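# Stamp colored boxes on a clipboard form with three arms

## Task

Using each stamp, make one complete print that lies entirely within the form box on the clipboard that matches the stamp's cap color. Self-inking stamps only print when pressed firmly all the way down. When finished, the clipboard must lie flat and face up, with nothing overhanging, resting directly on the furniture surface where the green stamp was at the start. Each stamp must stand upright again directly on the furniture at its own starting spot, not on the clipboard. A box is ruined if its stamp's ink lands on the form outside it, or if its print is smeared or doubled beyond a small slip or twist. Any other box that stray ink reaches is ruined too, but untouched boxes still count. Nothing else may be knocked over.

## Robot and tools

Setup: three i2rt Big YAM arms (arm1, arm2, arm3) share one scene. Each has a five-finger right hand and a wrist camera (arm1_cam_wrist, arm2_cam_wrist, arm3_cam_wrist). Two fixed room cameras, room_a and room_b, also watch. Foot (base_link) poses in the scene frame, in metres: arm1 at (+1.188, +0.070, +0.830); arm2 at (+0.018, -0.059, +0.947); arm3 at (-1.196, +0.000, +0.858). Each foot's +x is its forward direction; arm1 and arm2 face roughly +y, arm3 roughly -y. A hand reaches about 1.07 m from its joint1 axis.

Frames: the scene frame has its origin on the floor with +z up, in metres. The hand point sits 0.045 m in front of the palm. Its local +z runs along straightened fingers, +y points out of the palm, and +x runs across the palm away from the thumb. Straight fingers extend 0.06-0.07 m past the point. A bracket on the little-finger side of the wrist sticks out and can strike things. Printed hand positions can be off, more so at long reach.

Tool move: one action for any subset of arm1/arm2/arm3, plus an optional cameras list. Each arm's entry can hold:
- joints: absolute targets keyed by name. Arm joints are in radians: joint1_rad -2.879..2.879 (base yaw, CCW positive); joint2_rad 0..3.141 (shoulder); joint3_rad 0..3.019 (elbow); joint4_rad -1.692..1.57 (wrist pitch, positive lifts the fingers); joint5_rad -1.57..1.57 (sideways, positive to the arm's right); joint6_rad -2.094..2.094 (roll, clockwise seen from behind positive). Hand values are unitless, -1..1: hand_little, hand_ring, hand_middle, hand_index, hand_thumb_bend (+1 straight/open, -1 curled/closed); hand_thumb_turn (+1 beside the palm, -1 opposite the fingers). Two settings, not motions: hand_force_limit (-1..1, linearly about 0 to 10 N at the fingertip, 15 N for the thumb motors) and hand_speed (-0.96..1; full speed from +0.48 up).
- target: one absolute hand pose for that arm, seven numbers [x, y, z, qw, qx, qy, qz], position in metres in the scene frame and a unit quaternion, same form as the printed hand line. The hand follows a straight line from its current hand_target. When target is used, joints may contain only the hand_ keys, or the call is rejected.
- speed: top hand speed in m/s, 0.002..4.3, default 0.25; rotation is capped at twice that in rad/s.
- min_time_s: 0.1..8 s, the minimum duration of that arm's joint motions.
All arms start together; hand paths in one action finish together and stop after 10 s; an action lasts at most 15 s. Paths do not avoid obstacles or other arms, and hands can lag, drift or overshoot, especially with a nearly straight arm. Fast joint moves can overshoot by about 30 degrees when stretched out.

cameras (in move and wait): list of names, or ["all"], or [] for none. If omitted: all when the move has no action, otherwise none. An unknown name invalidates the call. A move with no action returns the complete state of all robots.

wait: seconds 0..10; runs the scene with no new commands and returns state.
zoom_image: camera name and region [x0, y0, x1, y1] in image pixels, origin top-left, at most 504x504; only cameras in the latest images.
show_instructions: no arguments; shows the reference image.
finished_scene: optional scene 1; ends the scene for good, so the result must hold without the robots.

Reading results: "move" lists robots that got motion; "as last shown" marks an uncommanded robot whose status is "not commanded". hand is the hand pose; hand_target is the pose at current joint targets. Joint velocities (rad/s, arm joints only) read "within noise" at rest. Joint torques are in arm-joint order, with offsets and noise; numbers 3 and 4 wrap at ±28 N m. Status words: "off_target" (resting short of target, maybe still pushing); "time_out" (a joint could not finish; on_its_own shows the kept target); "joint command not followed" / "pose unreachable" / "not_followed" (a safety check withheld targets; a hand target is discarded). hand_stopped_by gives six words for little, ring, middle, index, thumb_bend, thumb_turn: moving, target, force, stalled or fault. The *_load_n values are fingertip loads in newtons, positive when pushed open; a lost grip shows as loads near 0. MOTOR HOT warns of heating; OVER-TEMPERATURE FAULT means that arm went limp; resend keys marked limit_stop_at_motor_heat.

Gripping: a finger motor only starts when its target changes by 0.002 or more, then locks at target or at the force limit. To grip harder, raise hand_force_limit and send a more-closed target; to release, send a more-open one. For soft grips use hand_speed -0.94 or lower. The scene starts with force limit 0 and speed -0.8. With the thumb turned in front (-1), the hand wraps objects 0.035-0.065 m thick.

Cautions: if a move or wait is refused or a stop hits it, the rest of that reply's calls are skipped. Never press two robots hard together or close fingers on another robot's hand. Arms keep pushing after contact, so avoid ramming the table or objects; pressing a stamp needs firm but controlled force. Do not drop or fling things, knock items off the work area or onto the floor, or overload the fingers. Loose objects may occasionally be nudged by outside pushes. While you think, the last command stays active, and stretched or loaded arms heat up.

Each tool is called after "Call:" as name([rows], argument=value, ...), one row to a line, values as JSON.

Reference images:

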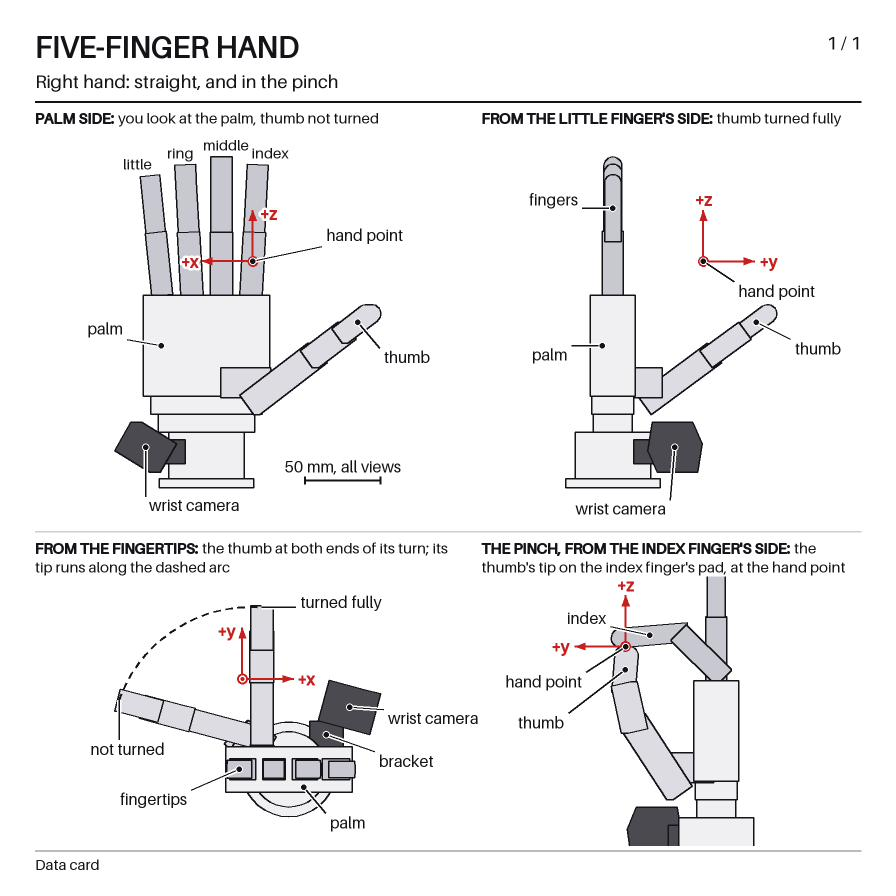

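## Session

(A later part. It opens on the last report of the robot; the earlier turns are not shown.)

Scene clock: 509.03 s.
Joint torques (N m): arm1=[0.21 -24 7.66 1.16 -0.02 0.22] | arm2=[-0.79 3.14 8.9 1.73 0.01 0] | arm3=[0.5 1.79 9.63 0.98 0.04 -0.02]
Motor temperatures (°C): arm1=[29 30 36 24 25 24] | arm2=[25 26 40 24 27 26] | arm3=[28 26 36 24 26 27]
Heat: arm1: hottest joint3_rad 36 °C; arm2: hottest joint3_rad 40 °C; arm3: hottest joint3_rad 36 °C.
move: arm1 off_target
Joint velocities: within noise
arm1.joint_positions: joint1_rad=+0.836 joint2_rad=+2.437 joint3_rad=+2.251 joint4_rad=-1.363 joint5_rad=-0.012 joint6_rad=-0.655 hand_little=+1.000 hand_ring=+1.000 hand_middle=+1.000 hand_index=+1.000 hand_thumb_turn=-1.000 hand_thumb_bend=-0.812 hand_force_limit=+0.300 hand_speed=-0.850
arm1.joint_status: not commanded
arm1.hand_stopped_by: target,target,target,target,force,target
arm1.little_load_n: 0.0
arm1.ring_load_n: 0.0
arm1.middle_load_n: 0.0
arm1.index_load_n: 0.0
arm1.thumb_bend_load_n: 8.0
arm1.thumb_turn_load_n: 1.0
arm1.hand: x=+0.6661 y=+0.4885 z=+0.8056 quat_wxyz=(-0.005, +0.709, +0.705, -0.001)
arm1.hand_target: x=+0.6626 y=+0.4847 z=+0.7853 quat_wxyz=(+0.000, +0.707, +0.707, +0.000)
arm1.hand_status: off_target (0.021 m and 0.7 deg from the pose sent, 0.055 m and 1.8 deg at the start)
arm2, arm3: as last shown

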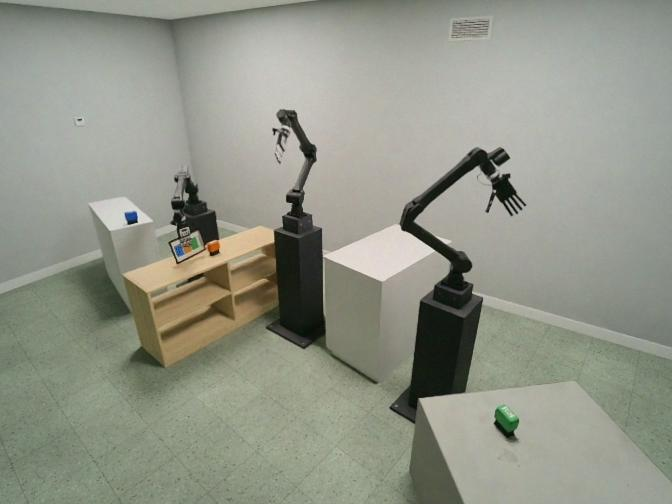

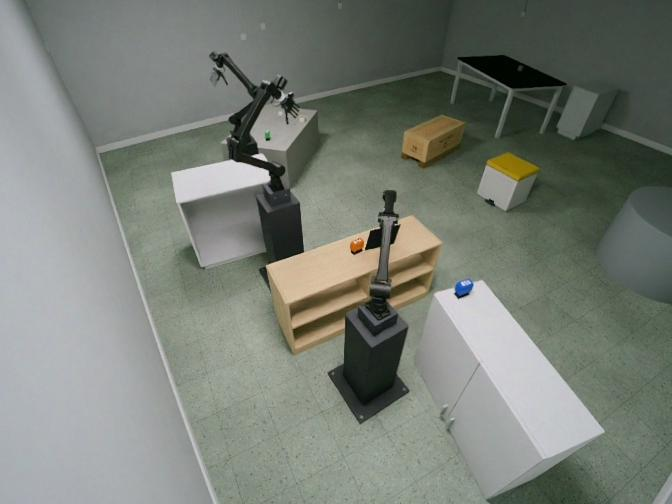

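Call:
move(arm1={"target":[0.664,0.485,0.792,0.0,-0.7071,-0.7071,0.0],"speed":0.08}, cameras=["arm1_cam_wrist","arm2_cam_wrist","room_a"])

Call:
zoom_image(camera="arm2_cam_wrist", region=[400, 200, 672, 504])

Scene clock: 512.67 s.
Joint torques (N m): arm1=[0.5 -24.64 7.47 0.8 -0.05 0.2] | arm2=[-0.62 3.25 9.03 1.76 0.05 0.06] | arm3=[0.56 1.79 9.63 0.98 0.04 -0.02]
Motor temperatures (°C): arm1=[29 30 35 24 25 24] | arm2=[25 26 40 24 27 26] | arm3=[28 26 36 24 26 27]
Heat: arm1: hottest joint3_rad 35 °C; arm2: hottest joint3_rad 40 °C; arm3: hottest joint3_rad 36 °C.
move: arm1 off_target
Joint velocities: within noise
arm1.joint_positions: joint1_rad=+0.836 joint2_rad=+2.437 joint3_rad=+2.251 joint4_rad=-1.363 joint5_rad=-0.012 joint6_rad=-0.655 hand_little=+1.000 hand_ring=+1.000 hand_middle=+1.000 hand_index=+1.000 hand_thumb_turn=-1.000 hand_thumb_bend=-0.812 hand_force_limit=+0.300 hand_speed=-0.850
arm1.joint_status: not commanded
arm1.hand_stopped_by: target,target,target,target,force,target
arm1.little_load_n: 0.0
arm1.ring_load_n: 0.0
arm1.middle_load_n: 0.0
arm1.index_load_n: 0.0
arm1.thumb_bend_load_n: 8.0
arm1.thumb_turn_load_n: 1.0
arm1.hand: x=+0.6661 y=+0.4885 z=+0.8056 quat_wxyz=(-0.005, +0.709, +0.705, -0.001)
arm1.hand_target: x=+0.6642 y=+0.4849 z=+0.7921 quat_wxyz=(+0.000, +0.707, +0.707, +0.000)
arm1.hand_status: off_target (0.014 m and 0.7 deg from the pose sent, 0.014 m and 0.7 deg at the start)
arm2, arm3: as last shown
arm3.thumb_bend_load_n: -0.5
arm1_cam_wrist: T_world_to_cam=[[0.97872, 0.2046, 0.01575, -0.76706], [0.1671, -0.83918, 0.51754, -0.12251], [0.11911, -0.5039, -0.85551, 0.96881]] pos_world=[0.65581, 0.54231, 0.90432]

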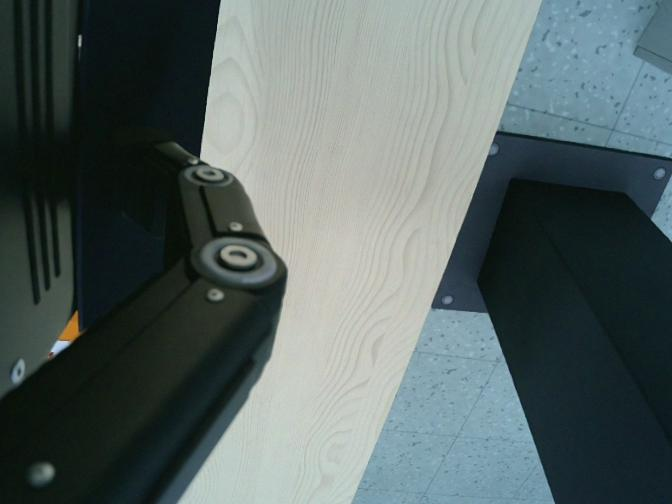

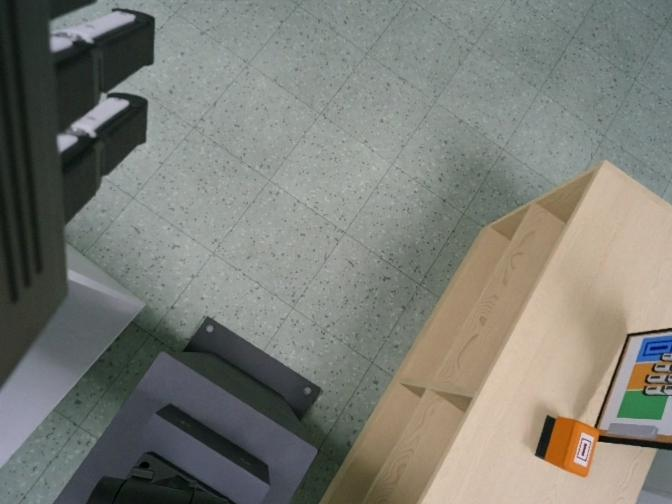

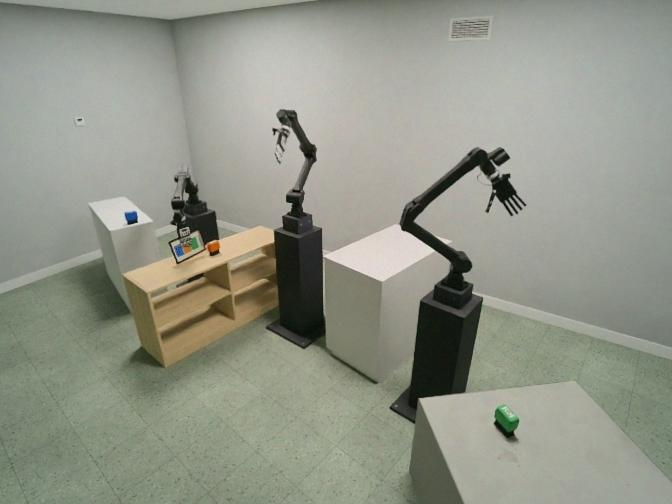

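Scaled by 1.658 from the camera's image (finer frame: 960x720).

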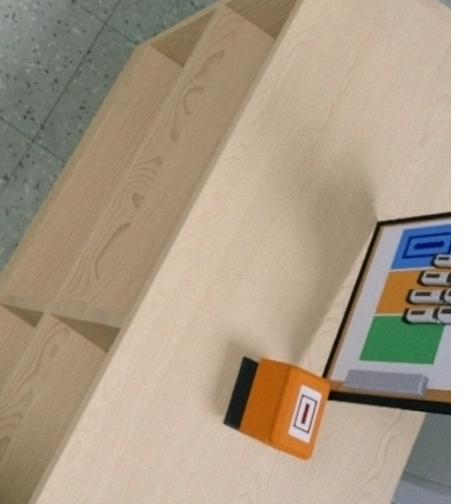

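Call:
move(arm1={"target":[0.668,0.487,0.822,-0.0278,0.7066,0.7066,0.0278],"speed":0.08}, cameras=["arm2_cam_wrist","room_a"])

Call:
zoom_image(camera="arm2_cam_wrist", region=[472, 280, 672, 480])

Call:
zoom_image(camera="room_a", region=[140, 200, 260, 300])

Scene clock: 518.67 s.
Joint torques (N m): arm1=[-0.5 -29.22 6.98 0.77 0.11 0.25] | arm2=[-0.85 3.6 9.02 1.76 0 0.04] | arm3=[0.56 1.79 9.63 0.98 0.04 -0.02]
Motor temperatures (°C): arm1=[29 31 35 24 25 24] | arm2=[25 26 40 24 27 26] | arm3=[28 26 36 24 26 27]
Heat: arm1: hottest joint3_rad 35 °C; arm2: hottest joint3_rad 40 °C; arm3: hottest joint3_rad 36 °C.
move: arm1 off_target
Joint velocities: within noise
arm1.joint_positions: joint1_rad=+0.851 joint2_rad=+2.411 joint3_rad=+2.188 joint4_rad=-1.326 joint5_rad=+0.049 joint6_rad=-0.654 hand_little=+1.000 hand_ring=+1.000 hand_middle=+1.000 hand_index=+1.000 hand_thumb_turn=-1.000 hand_thumb_bend=-0.812 hand_force_limit=+0.300 hand_speed=-0.850
arm1.joint_status: not commanded
arm1.hand_stopped_by: target,target,target,target,force,target
arm1.little_load_n: 0.0
arm1.ring_load_n: 0.5
arm1.middle_load_n: 0.5
arm1.index_load_n: 0.0
arm1.thumb_bend_load_n: 8.5
arm1.thumb_turn_load_n: 1.0
arm1.hand: x=+0.6732 y=+0.4848 z=+0.8018 quat_wxyz=(-0.009, +0.703, +0.710, +0.029)
arm1.hand_target: x=+0.6682 y=+0.4868 z=+0.8217 quat_wxyz=(-0.027, +0.707, +0.707, +0.028)
arm1.hand_status: off_target (0.021 m and 2.2 deg from the pose sent, 0.017 m and 4.2 deg at the start)
arm2, arm3: as last shown
arm2.middle_load_n: -0.5
arm3.thumb_bend_load_n: 0.0

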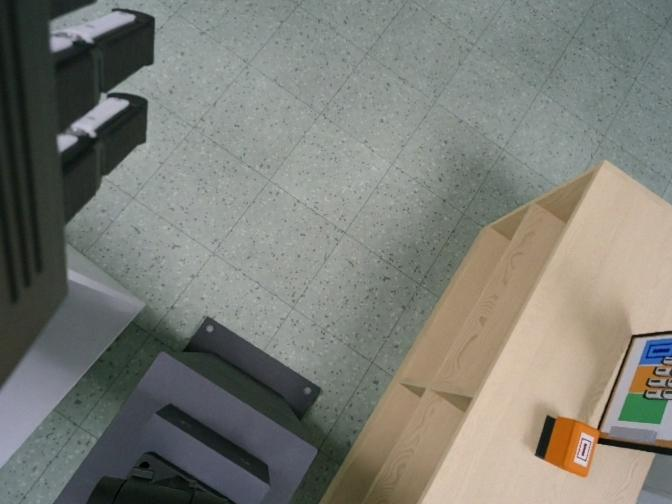

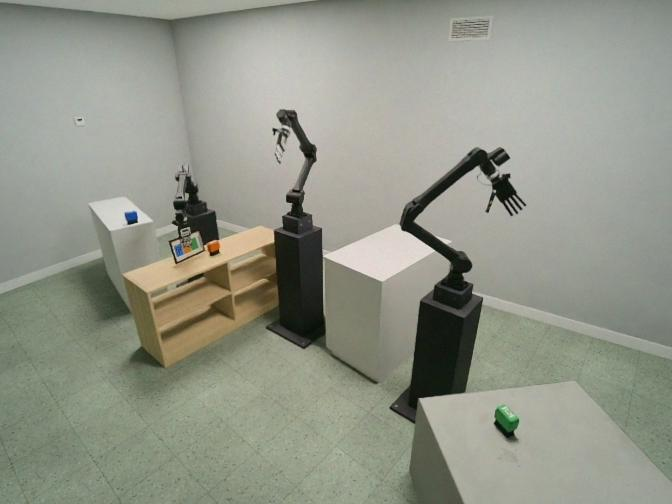

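Scaled by 2.520 from the camera's image (finer frame: 960x720).

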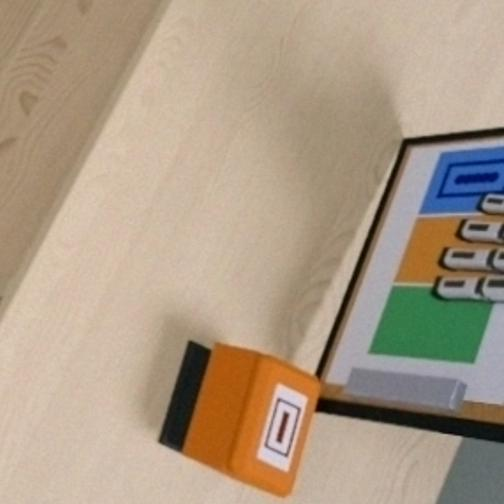

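Scaled by 4.200 from the camera's image (finer frame: 960x720).

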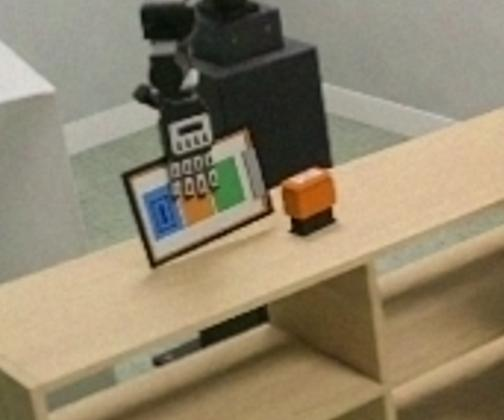

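Call:
move(arm1={"target":[0.672,0.487,0.86,-0.0278,0.7066,0.7066,0.0278],"speed":0.08}, cameras=["arm2_cam_wrist","room_a"])

Call:
zoom_image(camera="arm2_cam_wrist", region=[472, 280, 672, 480])

Call:
zoom_image(camera="room_a", region=[140, 200, 260, 300])

Scene clock: 521.13 s.
Joint torques (N m): arm1=[-0.44 -29.33 9.5 0.03 0.1 0.21] | arm2=[-0.56 3.25 9.01 1.73 0.01 0.07] | arm3=[0.56 1.79 9.63 0.98 0.04 -0.02]
Motor temperatures (°C): arm1=[29 31 35 24 25 24] | arm2=[25 26 40 24 27 26] | arm3=[28 26 36 24 26 27]
Heat: arm1: hottest joint3_rad 35 °C; arm2: hottest joint3_rad 40 °C; arm3: hottest joint3_rad 36 °C.
move: arm1 off_target
Joint velocities: within noise
arm1.joint_positions: joint1_rad=+0.851 joint2_rad=+2.372 joint3_rad=+2.188 joint4_rad=-1.376 joint5_rad=+0.049 joint6_rad=-0.654 hand_little=+1.000 hand_ring=+1.000 hand_middle=+1.000 hand_index=+1.000 hand_thumb_turn=-1.000 hand_thumb_bend=-0.812 hand_force_limit=+0.300 hand_speed=-0.850
arm1.joint_status: not commanded
arm1.hand_stopped_by: target,target,target,target,force,target
arm1.little_load_n: 0.0
arm1.ring_load_n: 0.0
arm1.middle_load_n: 0.0
arm1.index_load_n: 0.0
arm1.thumb_bend_load_n: 8.0
arm1.thumb_turn_load_n: 1.0
arm1.hand: x=+0.6792 y=+0.4799 z=+0.8295 quat_wxyz=(-0.004, +0.703, +0.710, +0.030)
arm1.hand_target: x=+0.6726 y=+0.4865 z=+0.8597 quat_wxyz=(-0.028, +0.707, +0.707, +0.028)
arm1.hand_status: off_target (0.032 m and 2.8 deg from the pose sent, 0.058 m and 2.2 deg at the start)
arm2, arm3: as last shown
arm2.middle_load_n: 0.0

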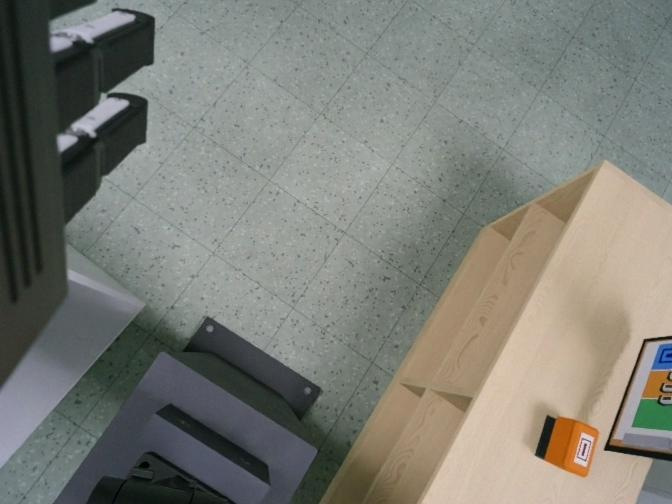

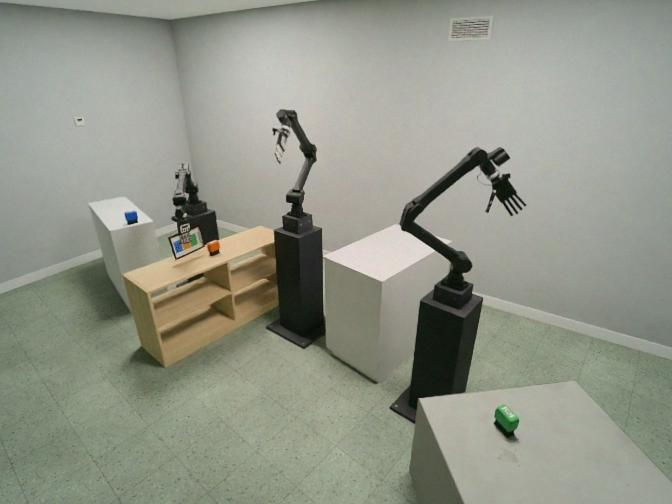

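Scaled by 2.520 from the camera's image (finer frame: 960x720).

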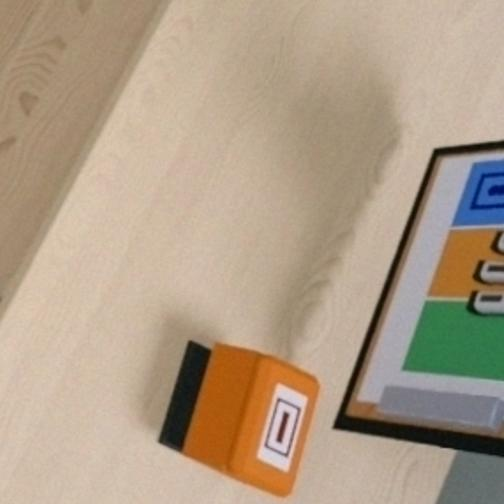

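Scaled by 4.200 from the camera's image (finer frame: 960x720).

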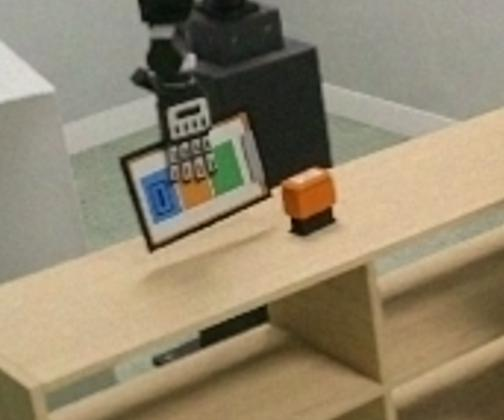

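Call:
move(arm1={"target":[0.664,0.489,0.800,-0.0278,0.7066,0.7066,0.0278],"speed":0.06}, cameras=["arm2_cam_wrist","arm1_cam_wrist"])

Call:
zoom_image(camera="arm2_cam_wrist", region=[472, 280, 672, 480])

Scene clock: 529.63 s.
Joint torques (N m): arm1=[0.03 -25.23 7.45 0.94 0.1 0.29] | arm2=[-0.62 2.78 8.91 1.83 0.03 -0.02] | arm3=[0.56 1.79 9.63 0.98 0.04 -0.02]
Motor temperatures (°C): arm1=[29 32 35 24 25 24] | arm2=[25 26 40 24 27 26] | arm3=[28 26 36 24 26 27]
Heat: arm1: hottest joint3_rad 35 °C; arm2: hottest joint3_rad 40 °C; arm3: hottest joint3_rad 36 °C.
move: arm1 done
Joint velocities: within noise
arm1.joint_positions: joint1_rad=+0.851 joint2_rad=+2.398 joint3_rad=+2.188 joint4_rad=-1.300 joint5_rad=+0.049 joint6_rad=-0.653 hand_little=+1.000 hand_ring=+1.000 hand_middle=+1.000 hand_index=+1.000 hand_thumb_turn=-1.000 hand_thumb_bend=-0.812 hand_force_limit=+0.300 hand_speed=-0.850
arm1.joint_status: not commanded
arm1.hand_stopped_by: target,target,target,target,force,target
arm1.little_load_n: 0.0
arm1.ring_load_n: 0.0
arm1.middle_load_n: 0.5
arm1.index_load_n: 0.0
arm1.thumb_bend_load_n: 8.0
arm1.thumb_turn_load_n: 1.0
arm1.hand: x=+0.6659 y=+0.4901 z=+0.8086 quat_wxyz=(-0.029, +0.704, +0.709, +0.027)
arm1.hand_target: x=+0.6641 y=+0.4888 z=+0.8000 quat_wxyz=(-0.028, +0.707, +0.707, +0.028)
arm1.hand_status: done (0.009 m and 0.5 deg from the pose sent, 0.034 m and 2.8 deg at the start)
arm2.joint_positions: joint1_rad=+0.324 joint2_rad=+0.620 joint3_rad=+1.386 joint4_rad=-1.524 joint5_rad=-0.089 joint6_rad=-1.582 hand_little=+1.000 hand_ring=+1.000 hand_middle=+1.000 hand_index=+1.000 hand_thumb_turn=+1.000 hand_thumb_bend=+1.000 hand_force_limit=+0.000 hand_speed=-0.800
arm2.joint_status: not commanded
arm2.hand_stopped_by: target,target,target,target,target,target
arm2.little_load_n: 0.0
arm2.ring_load_n: 0.0
arm2.middle_load_n: 0.0
arm2.index_load_n: 0.0
arm2.thumb_bend_load_n: 0.0
arm2.thumb_turn_load_n: 0.0
arm2.hand: x=-0.0104 y=+0.1512 z=+1.4070 quat_wxyz=(-0.348, +0.506, +0.766, +0.190)
arm2.hand_target: x=-0.0104 y=+0.1515 z=+1.4181 quat_wxyz=(-0.358, +0.502, +0.762, +0.197)
arm2.hand_status: not commanded
arm3.joint_positions: joint1_rad=-0.880 joint2_rad=+0.621 joint3_rad=+1.361 joint4_rad=-1.625 joint5_rad=+0.146 joint6_rad=-1.401 hand_little=+1.000 hand_ring=+1.000 hand_middle=+1.000 hand_index=+1.000 hand_thumb_turn=+1.000 hand_thumb_bend=+1.000 hand_force_limit=+0.000 hand_speed=-0.800
arm3.joint_status: not commanded
arm3.hand_stopped_by: target,target,target,target,target,target
arm3.little_load_n: 0.0
arm3.ring_load_n: 0.0
arm3.middle_load_n: 0.0
arm3.index_load_n: 0.0
arm3.thumb_bend_load_n: 0.0
arm3.thumb_turn_load_n: 0.0
arm3.hand: x=-1.3774 y=-0.0426 z=+1.2961 quat_wxyz=(+0.334, +0.215, -0.915, +0.077)
arm3.hand_target: x=-1.3774 y=-0.0426 z=+1.3031 quat_wxyz=(+0.342, +0.214, -0.912, +0.081)
arm3.hand_status: not commanded
pictures: arm1_cam_wrist, arm2_cam_wrist
arm1_cam_wrist: T_world_to_cam=[[0.97597, 0.21484, 0.03644, -0.78708], [0.17486, -0.87192, 0.45735, -0.06313], [0.13003, -0.43999, -0.88854, 0.96031]] pos_world=[0.65433, 0.53658, 0.91082]

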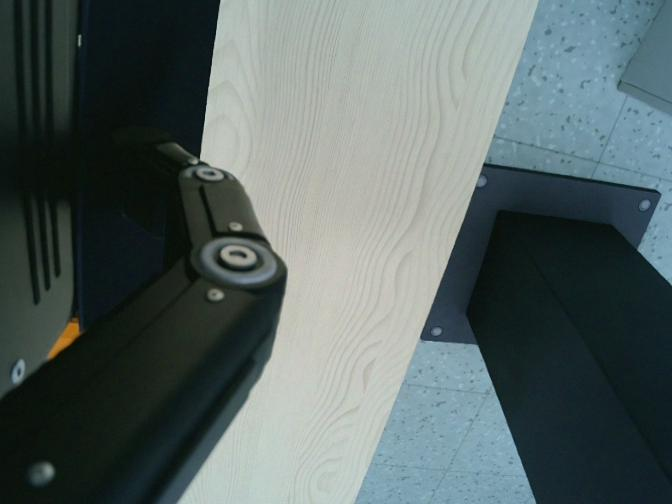

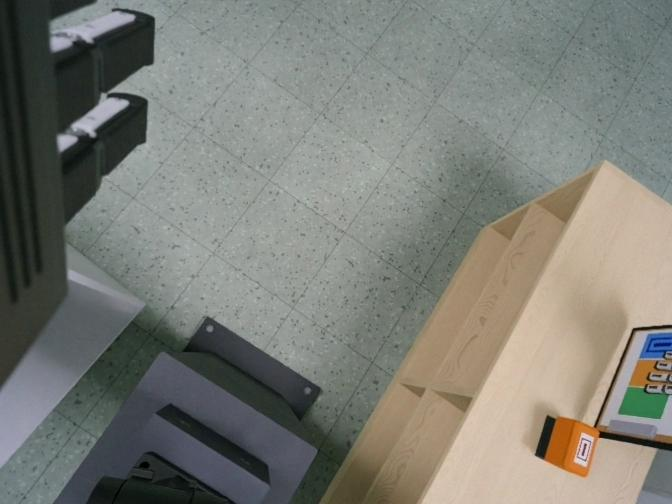

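Scaled by 2.520 from the camera's image (finer frame: 960x720).

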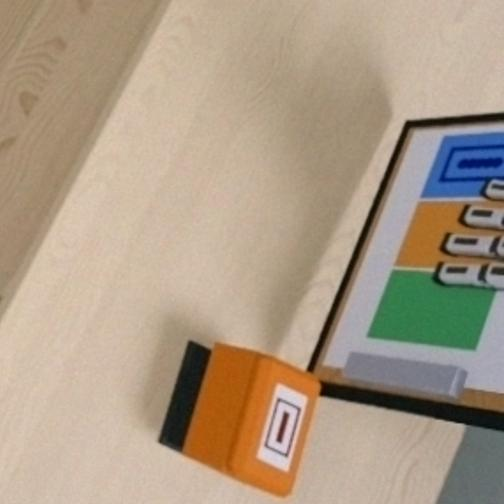

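Call:
move(arm1={"target":[0.692,0.488,0.786,0.0893,-0.7063,-0.7015,0.034],"speed":0.06}, cameras=["arm2_cam_wrist","room_a"])

Call:
zoom_image(camera="arm2_cam_wrist", region=[472, 280, 672, 480])

Call:
zoom_image(camera="room_a", region=[140, 200, 260, 300])

Scene clock: 537.20 s.
Joint torques (N m): arm1=[-1.73 -25.88 6.52 1.31 -0.13 0.12] | arm2=[-0.38 2.55 9.11 1.76 0.01 0.04] | arm3=[0.56 1.79 9.62 0.98 0.04 -0.02]
Motor temperatures (°C): arm1=[29 33 35 24 25 24] | arm2=[25 26 40 24 27 26] | arm3=[28 26 36 24 26 27]
Heat: arm1: hottest joint3_rad 35 °C; arm2: hottest joint3_rad 40 °C; arm3: hottest joint3_rad 36 °C.
move: arm1 off_target
Joint velocities: within noise
arm1.joint_positions: joint1_rad=+0.818 joint2_rad=+2.256 joint3_rad=+1.849 joint4_rad=-0.996 joint5_rad=-0.061 joint6_rad=-0.674 hand_little=+1.000 hand_ring=+1.000 hand_middle=+1.000 hand_index=+1.000 hand_thumb_turn=-1.000 hand_thumb_bend=-0.812 hand_force_limit=+0.300 hand_speed=-0.850
arm1.joint_status: not commanded
arm1.hand_stopped_by: target,target,target,target,force,target
arm1.little_load_n: 0.0
arm1.ring_load_n: 0.0
arm1.middle_load_n: 0.5
arm1.index_load_n: 0.0
arm1.thumb_bend_load_n: 8.0
arm1.thumb_turn_load_n: 1.0
arm1.hand: x=+0.6879 y=+0.4757 z=+0.7761 quat_wxyz=(-0.075, +0.704, +0.705, -0.033)
arm1.hand_target: x=+0.6921 y=+0.4878 z=+0.7859 quat_wxyz=(-0.089, +0.706, +0.701, -0.034)
arm1.hand_status: off_target (0.016 m and 1.7 deg from the pose sent, 0.035 m and 9.9 deg at the start)
arm2, arm3: as last shown

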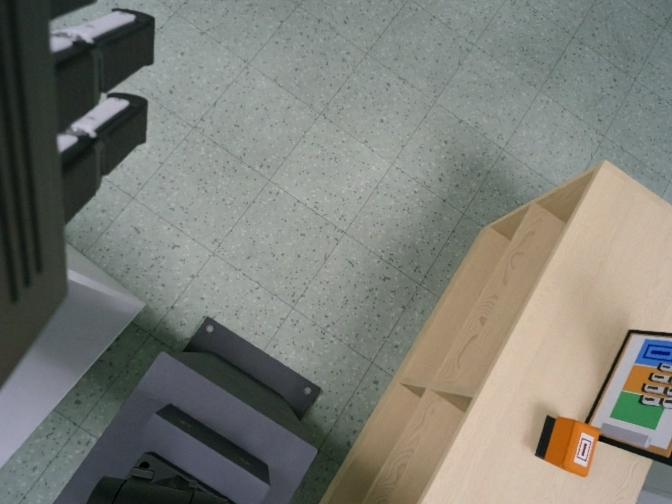

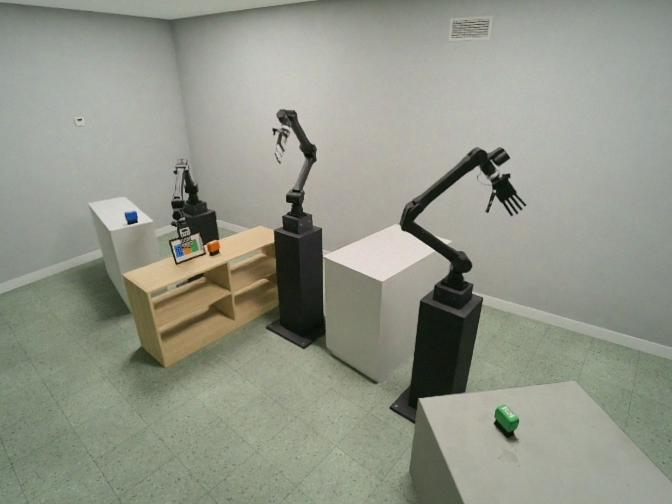

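Scaled by 2.520 from the camera's image (finer frame: 960x720).

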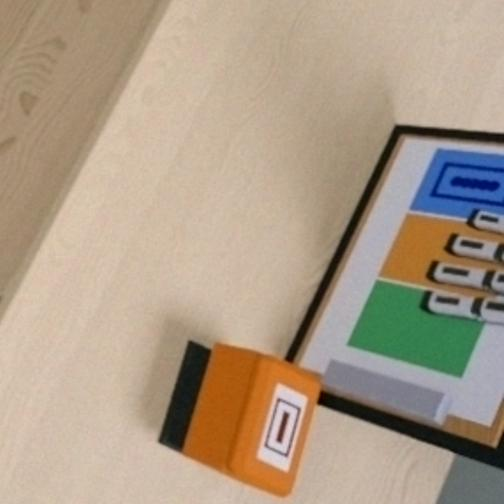

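Scaled by 4.200 from the camera's image (finer frame: 960x720).

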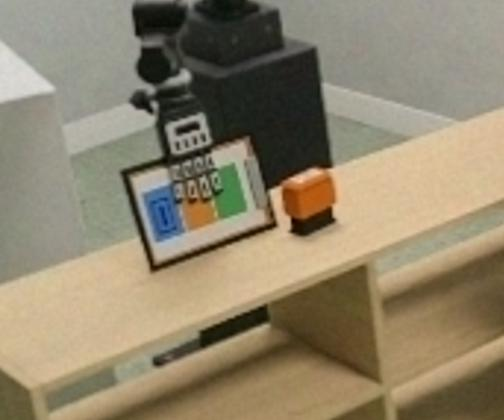

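Call:
move(arm1={"target":[0.742,0.500,0.740,0.2097,-0.6897,-0.6753,0.1561],"speed":0.06}, cameras=["arm2_cam_wrist","room_a"])

Call:
zoom_image(camera="arm2_cam_wrist", region=[472, 280, 672, 480])

Call:
zoom_image(camera="room_a", region=[140, 200, 260, 300])

Scene clock: 542.33 s.
Joint torques (N m): arm1=[-2.32 -21.3 6.2 2.44 0.05 0.12] | arm2=[-1.2 3.14 8.95 1.84 0.01 0.02] | arm3=[0.62 1.79 9.63 0.98 0.04 -0.02]
Motor temperatures (°C): arm1=[29 34 35 24 25 24] | arm2=[25 26 40 24 27 26] | arm3=[28 26 36 24 26 27]
Heat: arm1: hottest joint3_rad 35 °C; arm2: hottest joint3_rad 40 °C; arm3: hottest joint3_rad 36 °C.
move: arm1 off_target
Joint velocities: within noise
arm1.joint_positions: joint1_rad=+0.679 joint2_rad=+2.097 joint3_rad=+1.412 joint4_rad=-0.483 joint5_rad=-0.346 joint6_rad=-0.738 hand_little=+1.000 hand_ring=+1.000 hand_middle=+1.000 hand_index=+1.000 hand_thumb_turn=-1.000 hand_thumb_bend=-0.812 hand_force_limit=+0.300 hand_speed=-0.850
arm1.joint_status: not commanded
arm1.hand_stopped_by: target,target,target,target,force,target
arm1.little_load_n: 0.0
arm1.ring_load_n: 0.0
arm1.middle_load_n: 0.0
arm1.index_load_n: 0.0
arm1.thumb_bend_load_n: 8.0
arm1.thumb_turn_load_n: 1.0
arm1.hand: x=+0.7367 y=+0.4811 z=+0.7382 quat_wxyz=(-0.191, +0.687, +0.682, -0.164)
arm1.hand_target: x=+0.7424 y=+0.4997 z=+0.7402 quat_wxyz=(-0.209, +0.690, +0.675, -0.156)
arm1.hand_status: off_target (0.020 m and 2.5 deg from the pose sent, 0.069 m and 21.3 deg at the start)
arm2, arm3: as last shown

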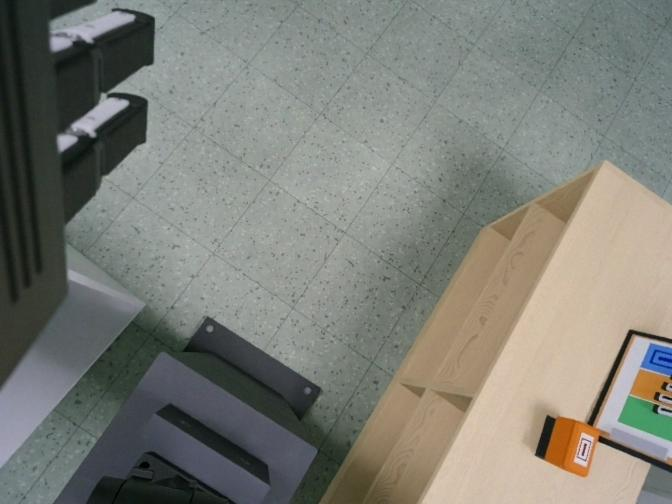

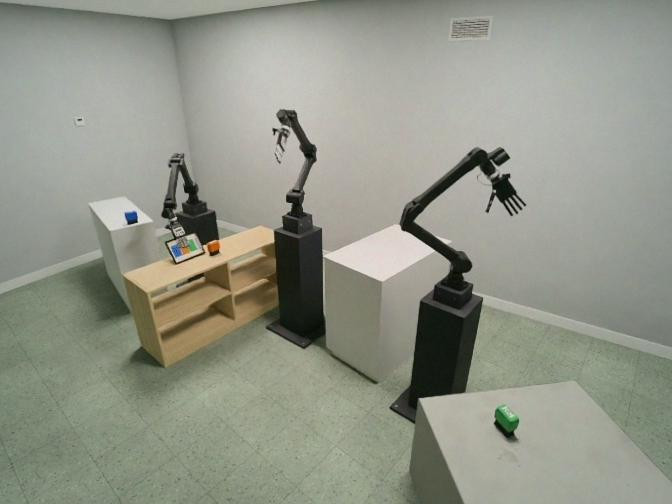

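Scaled by 2.520 from the camera's image (finer frame: 960x720).

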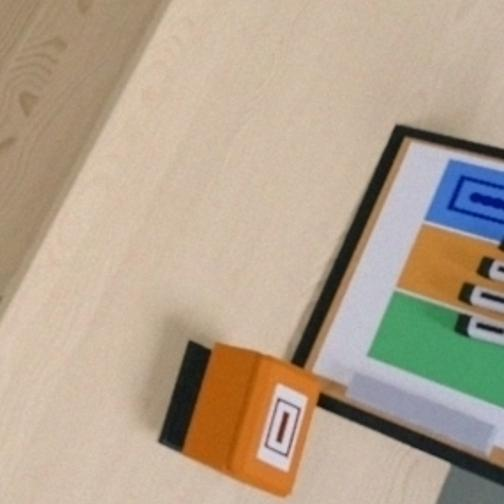

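Scaled by 4.200 from the camera's image (finer frame: 960x720).

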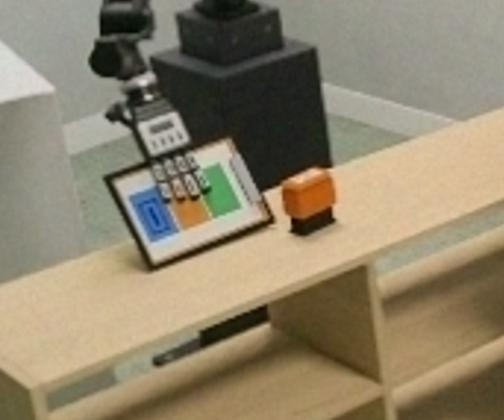

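Call:
move(arm1={"target":[0.775,0.504,0.687,0.3238,-0.6521,-0.6287,0.2734],"speed":0.06}, cameras=["arm2_cam_wrist","room_a"])

Call:
zoom_image(camera="arm2_cam_wrist", region=[472, 280, 672, 480])

Call:
zoom_image(camera="room_a", region=[140, 200, 260, 300])

Scene clock: 546.73 s.
Joint torques (N m): arm1=[-1.38 -17.96 4.85 2.36 -0.83 0.25] | arm2=[-1.49 2.73 9.03 1.81 0 0.06] | arm3=[0.56 1.79 9.63 0.99 0.04 -0.02]
Motor temperatures (°C): arm1=[29 34 35 24 25 24] | arm2=[25 26 40 24 27 26] | arm3=[28 26 36 24 26 27]
Heat: arm1: hottest joint3_rad 35 °C; arm2: hottest joint3_rad 40 °C; arm3: hottest joint3_rad 36 °C.
move: arm1 done
Joint velocities: within noise
arm1.joint_positions: joint1_rad=+0.528 joint2_rad=+2.136 joint3_rad=+1.159 joint4_rad=+0.062 joint5_rad=-0.636 joint6_rad=-0.725 hand_little=+1.000 hand_ring=+1.000 hand_middle=+1.000 hand_index=+1.000 hand_thumb_turn=-1.000 hand_thumb_bend=-0.812 hand_force_limit=+0.300 hand_speed=-0.850
arm1.joint_status: not commanded
arm1.hand_stopped_by: target,target,target,target,force,target
arm1.little_load_n: 0.0
arm1.ring_load_n: 0.0
arm1.middle_load_n: 0.0
arm1.index_load_n: 0.0
arm1.thumb_bend_load_n: 8.0
arm1.thumb_turn_load_n: 1.5
arm1.hand: x=+0.7719 y=+0.4993 z=+0.6908 quat_wxyz=(-0.319, +0.648, +0.636, -0.271)
arm1.hand_target: x=+0.7750 y=+0.5039 z=+0.6871 quat_wxyz=(-0.324, +0.652, +0.629, -0.273)
arm1.hand_status: done (0.007 m and 1.2 deg from the pose sent, 0.068 m and 21.1 deg at the start)
arm2, arm3: as last shown

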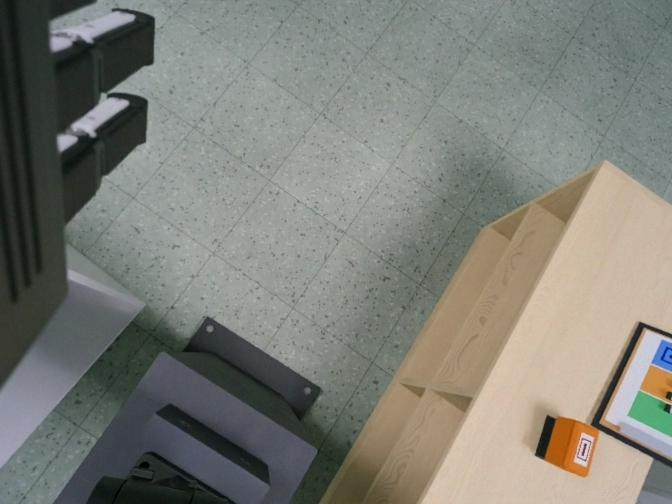

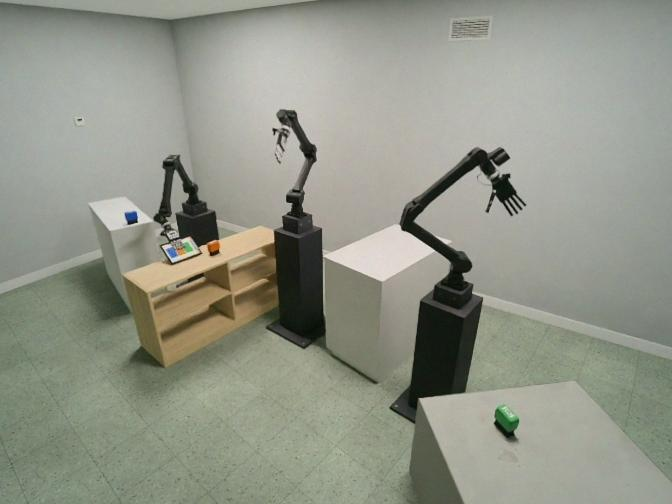

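Scaled by 2.520 from the camera's image (finer frame: 960x720).

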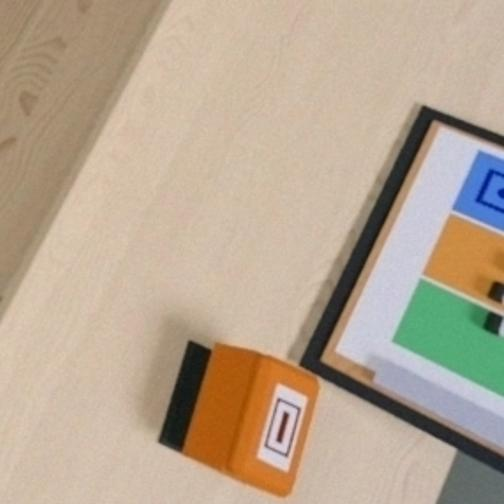

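Scaled by 4.200 from the camera's image (finer frame: 960x720).

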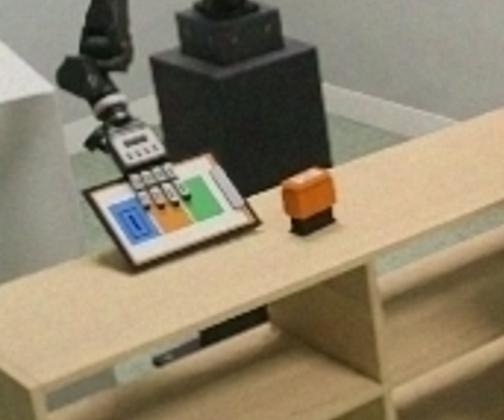

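Call:
move(arm1={"target":[0.789,0.499,0.630,0.428,-0.5948,-0.563,0.3826],"speed":0.06}, cameras=["arm2_cam_wrist","room_a"])

Call:
zoom_image(camera="arm2_cam_wrist", region=[472, 280, 672, 480])

Call:
zoom_image(camera="room_a", region=[140, 200, 260, 300])

Scene clock: 551.10 s.
Joint torques (N m): arm1=[-1.32 -18.02 2.65 2.51 -0.8 0.26] | arm2=[-0.62 3.19 8.9 1.73 0.04 0.03] | arm3=[0.56 1.79 9.63 0.98 0.04 -0.02]
Motor temperatures (°C): arm1=[29 34 35 24 25 24] | arm2=[25 26 40 24 27 26] | arm3=[28 26 36 24 26 27]
Heat: arm1: hottest joint3_rad 35 °C; arm2: hottest joint3_rad 40 °C; arm3: hottest joint3_rad 36 °C.
move: arm1 done
Joint velocities: within noise
arm1.joint_positions: joint1_rad=+0.428 joint2_rad=+2.386 joint3_rad=+1.078 joint4_rad=+0.728 joint5_rad=-0.911 joint6_rad=-0.507 hand_little=+1.000 hand_ring=+1.000 hand_middle=+1.000 hand_index=+1.000 hand_thumb_turn=-1.000 hand_thumb_bend=-0.812 hand_force_limit=+0.300 hand_speed=-0.850
arm1.joint_status: not commanded
arm1.hand_stopped_by: target,target,target,target,force,target
arm1.little_load_n: 0.0
arm1.ring_load_n: 0.0
arm1.middle_load_n: 0.0
arm1.index_load_n: 0.0
arm1.thumb_bend_load_n: 8.0
arm1.thumb_turn_load_n: 1.0
arm1.hand: x=+0.7838 y=+0.4960 z=+0.6325 quat_wxyz=(-0.424, +0.593, +0.569, -0.381)
arm1.hand_target: x=+0.7891 y=+0.4989 z=+0.6300 quat_wxyz=(-0.428, +0.595, +0.563, -0.382)
arm1.hand_status: done (0.007 m and 0.9 deg from the pose sent, 0.063 m and 20.7 deg at the start)
arm2, arm3: as last shown
arm3.thumb_bend_load_n: 0.5

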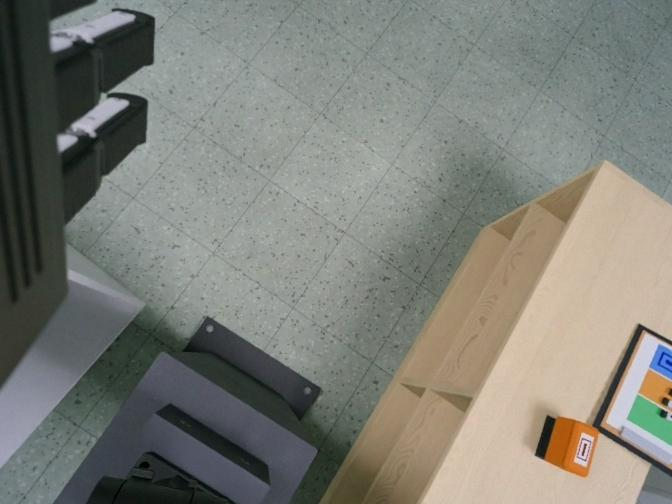

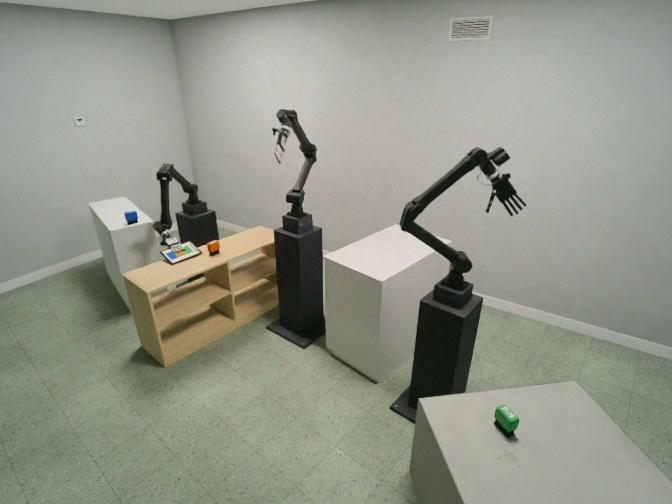

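Scaled by 2.520 from the camera's image (finer frame: 960x720).

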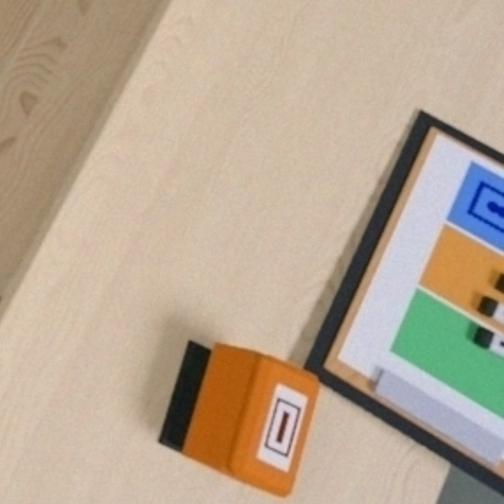

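Scaled by 4.200 from the camera's image (finer frame: 960x720).

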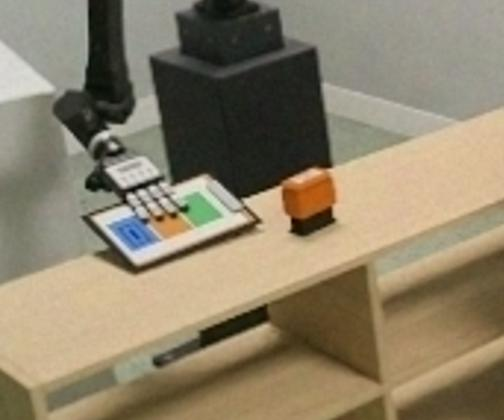

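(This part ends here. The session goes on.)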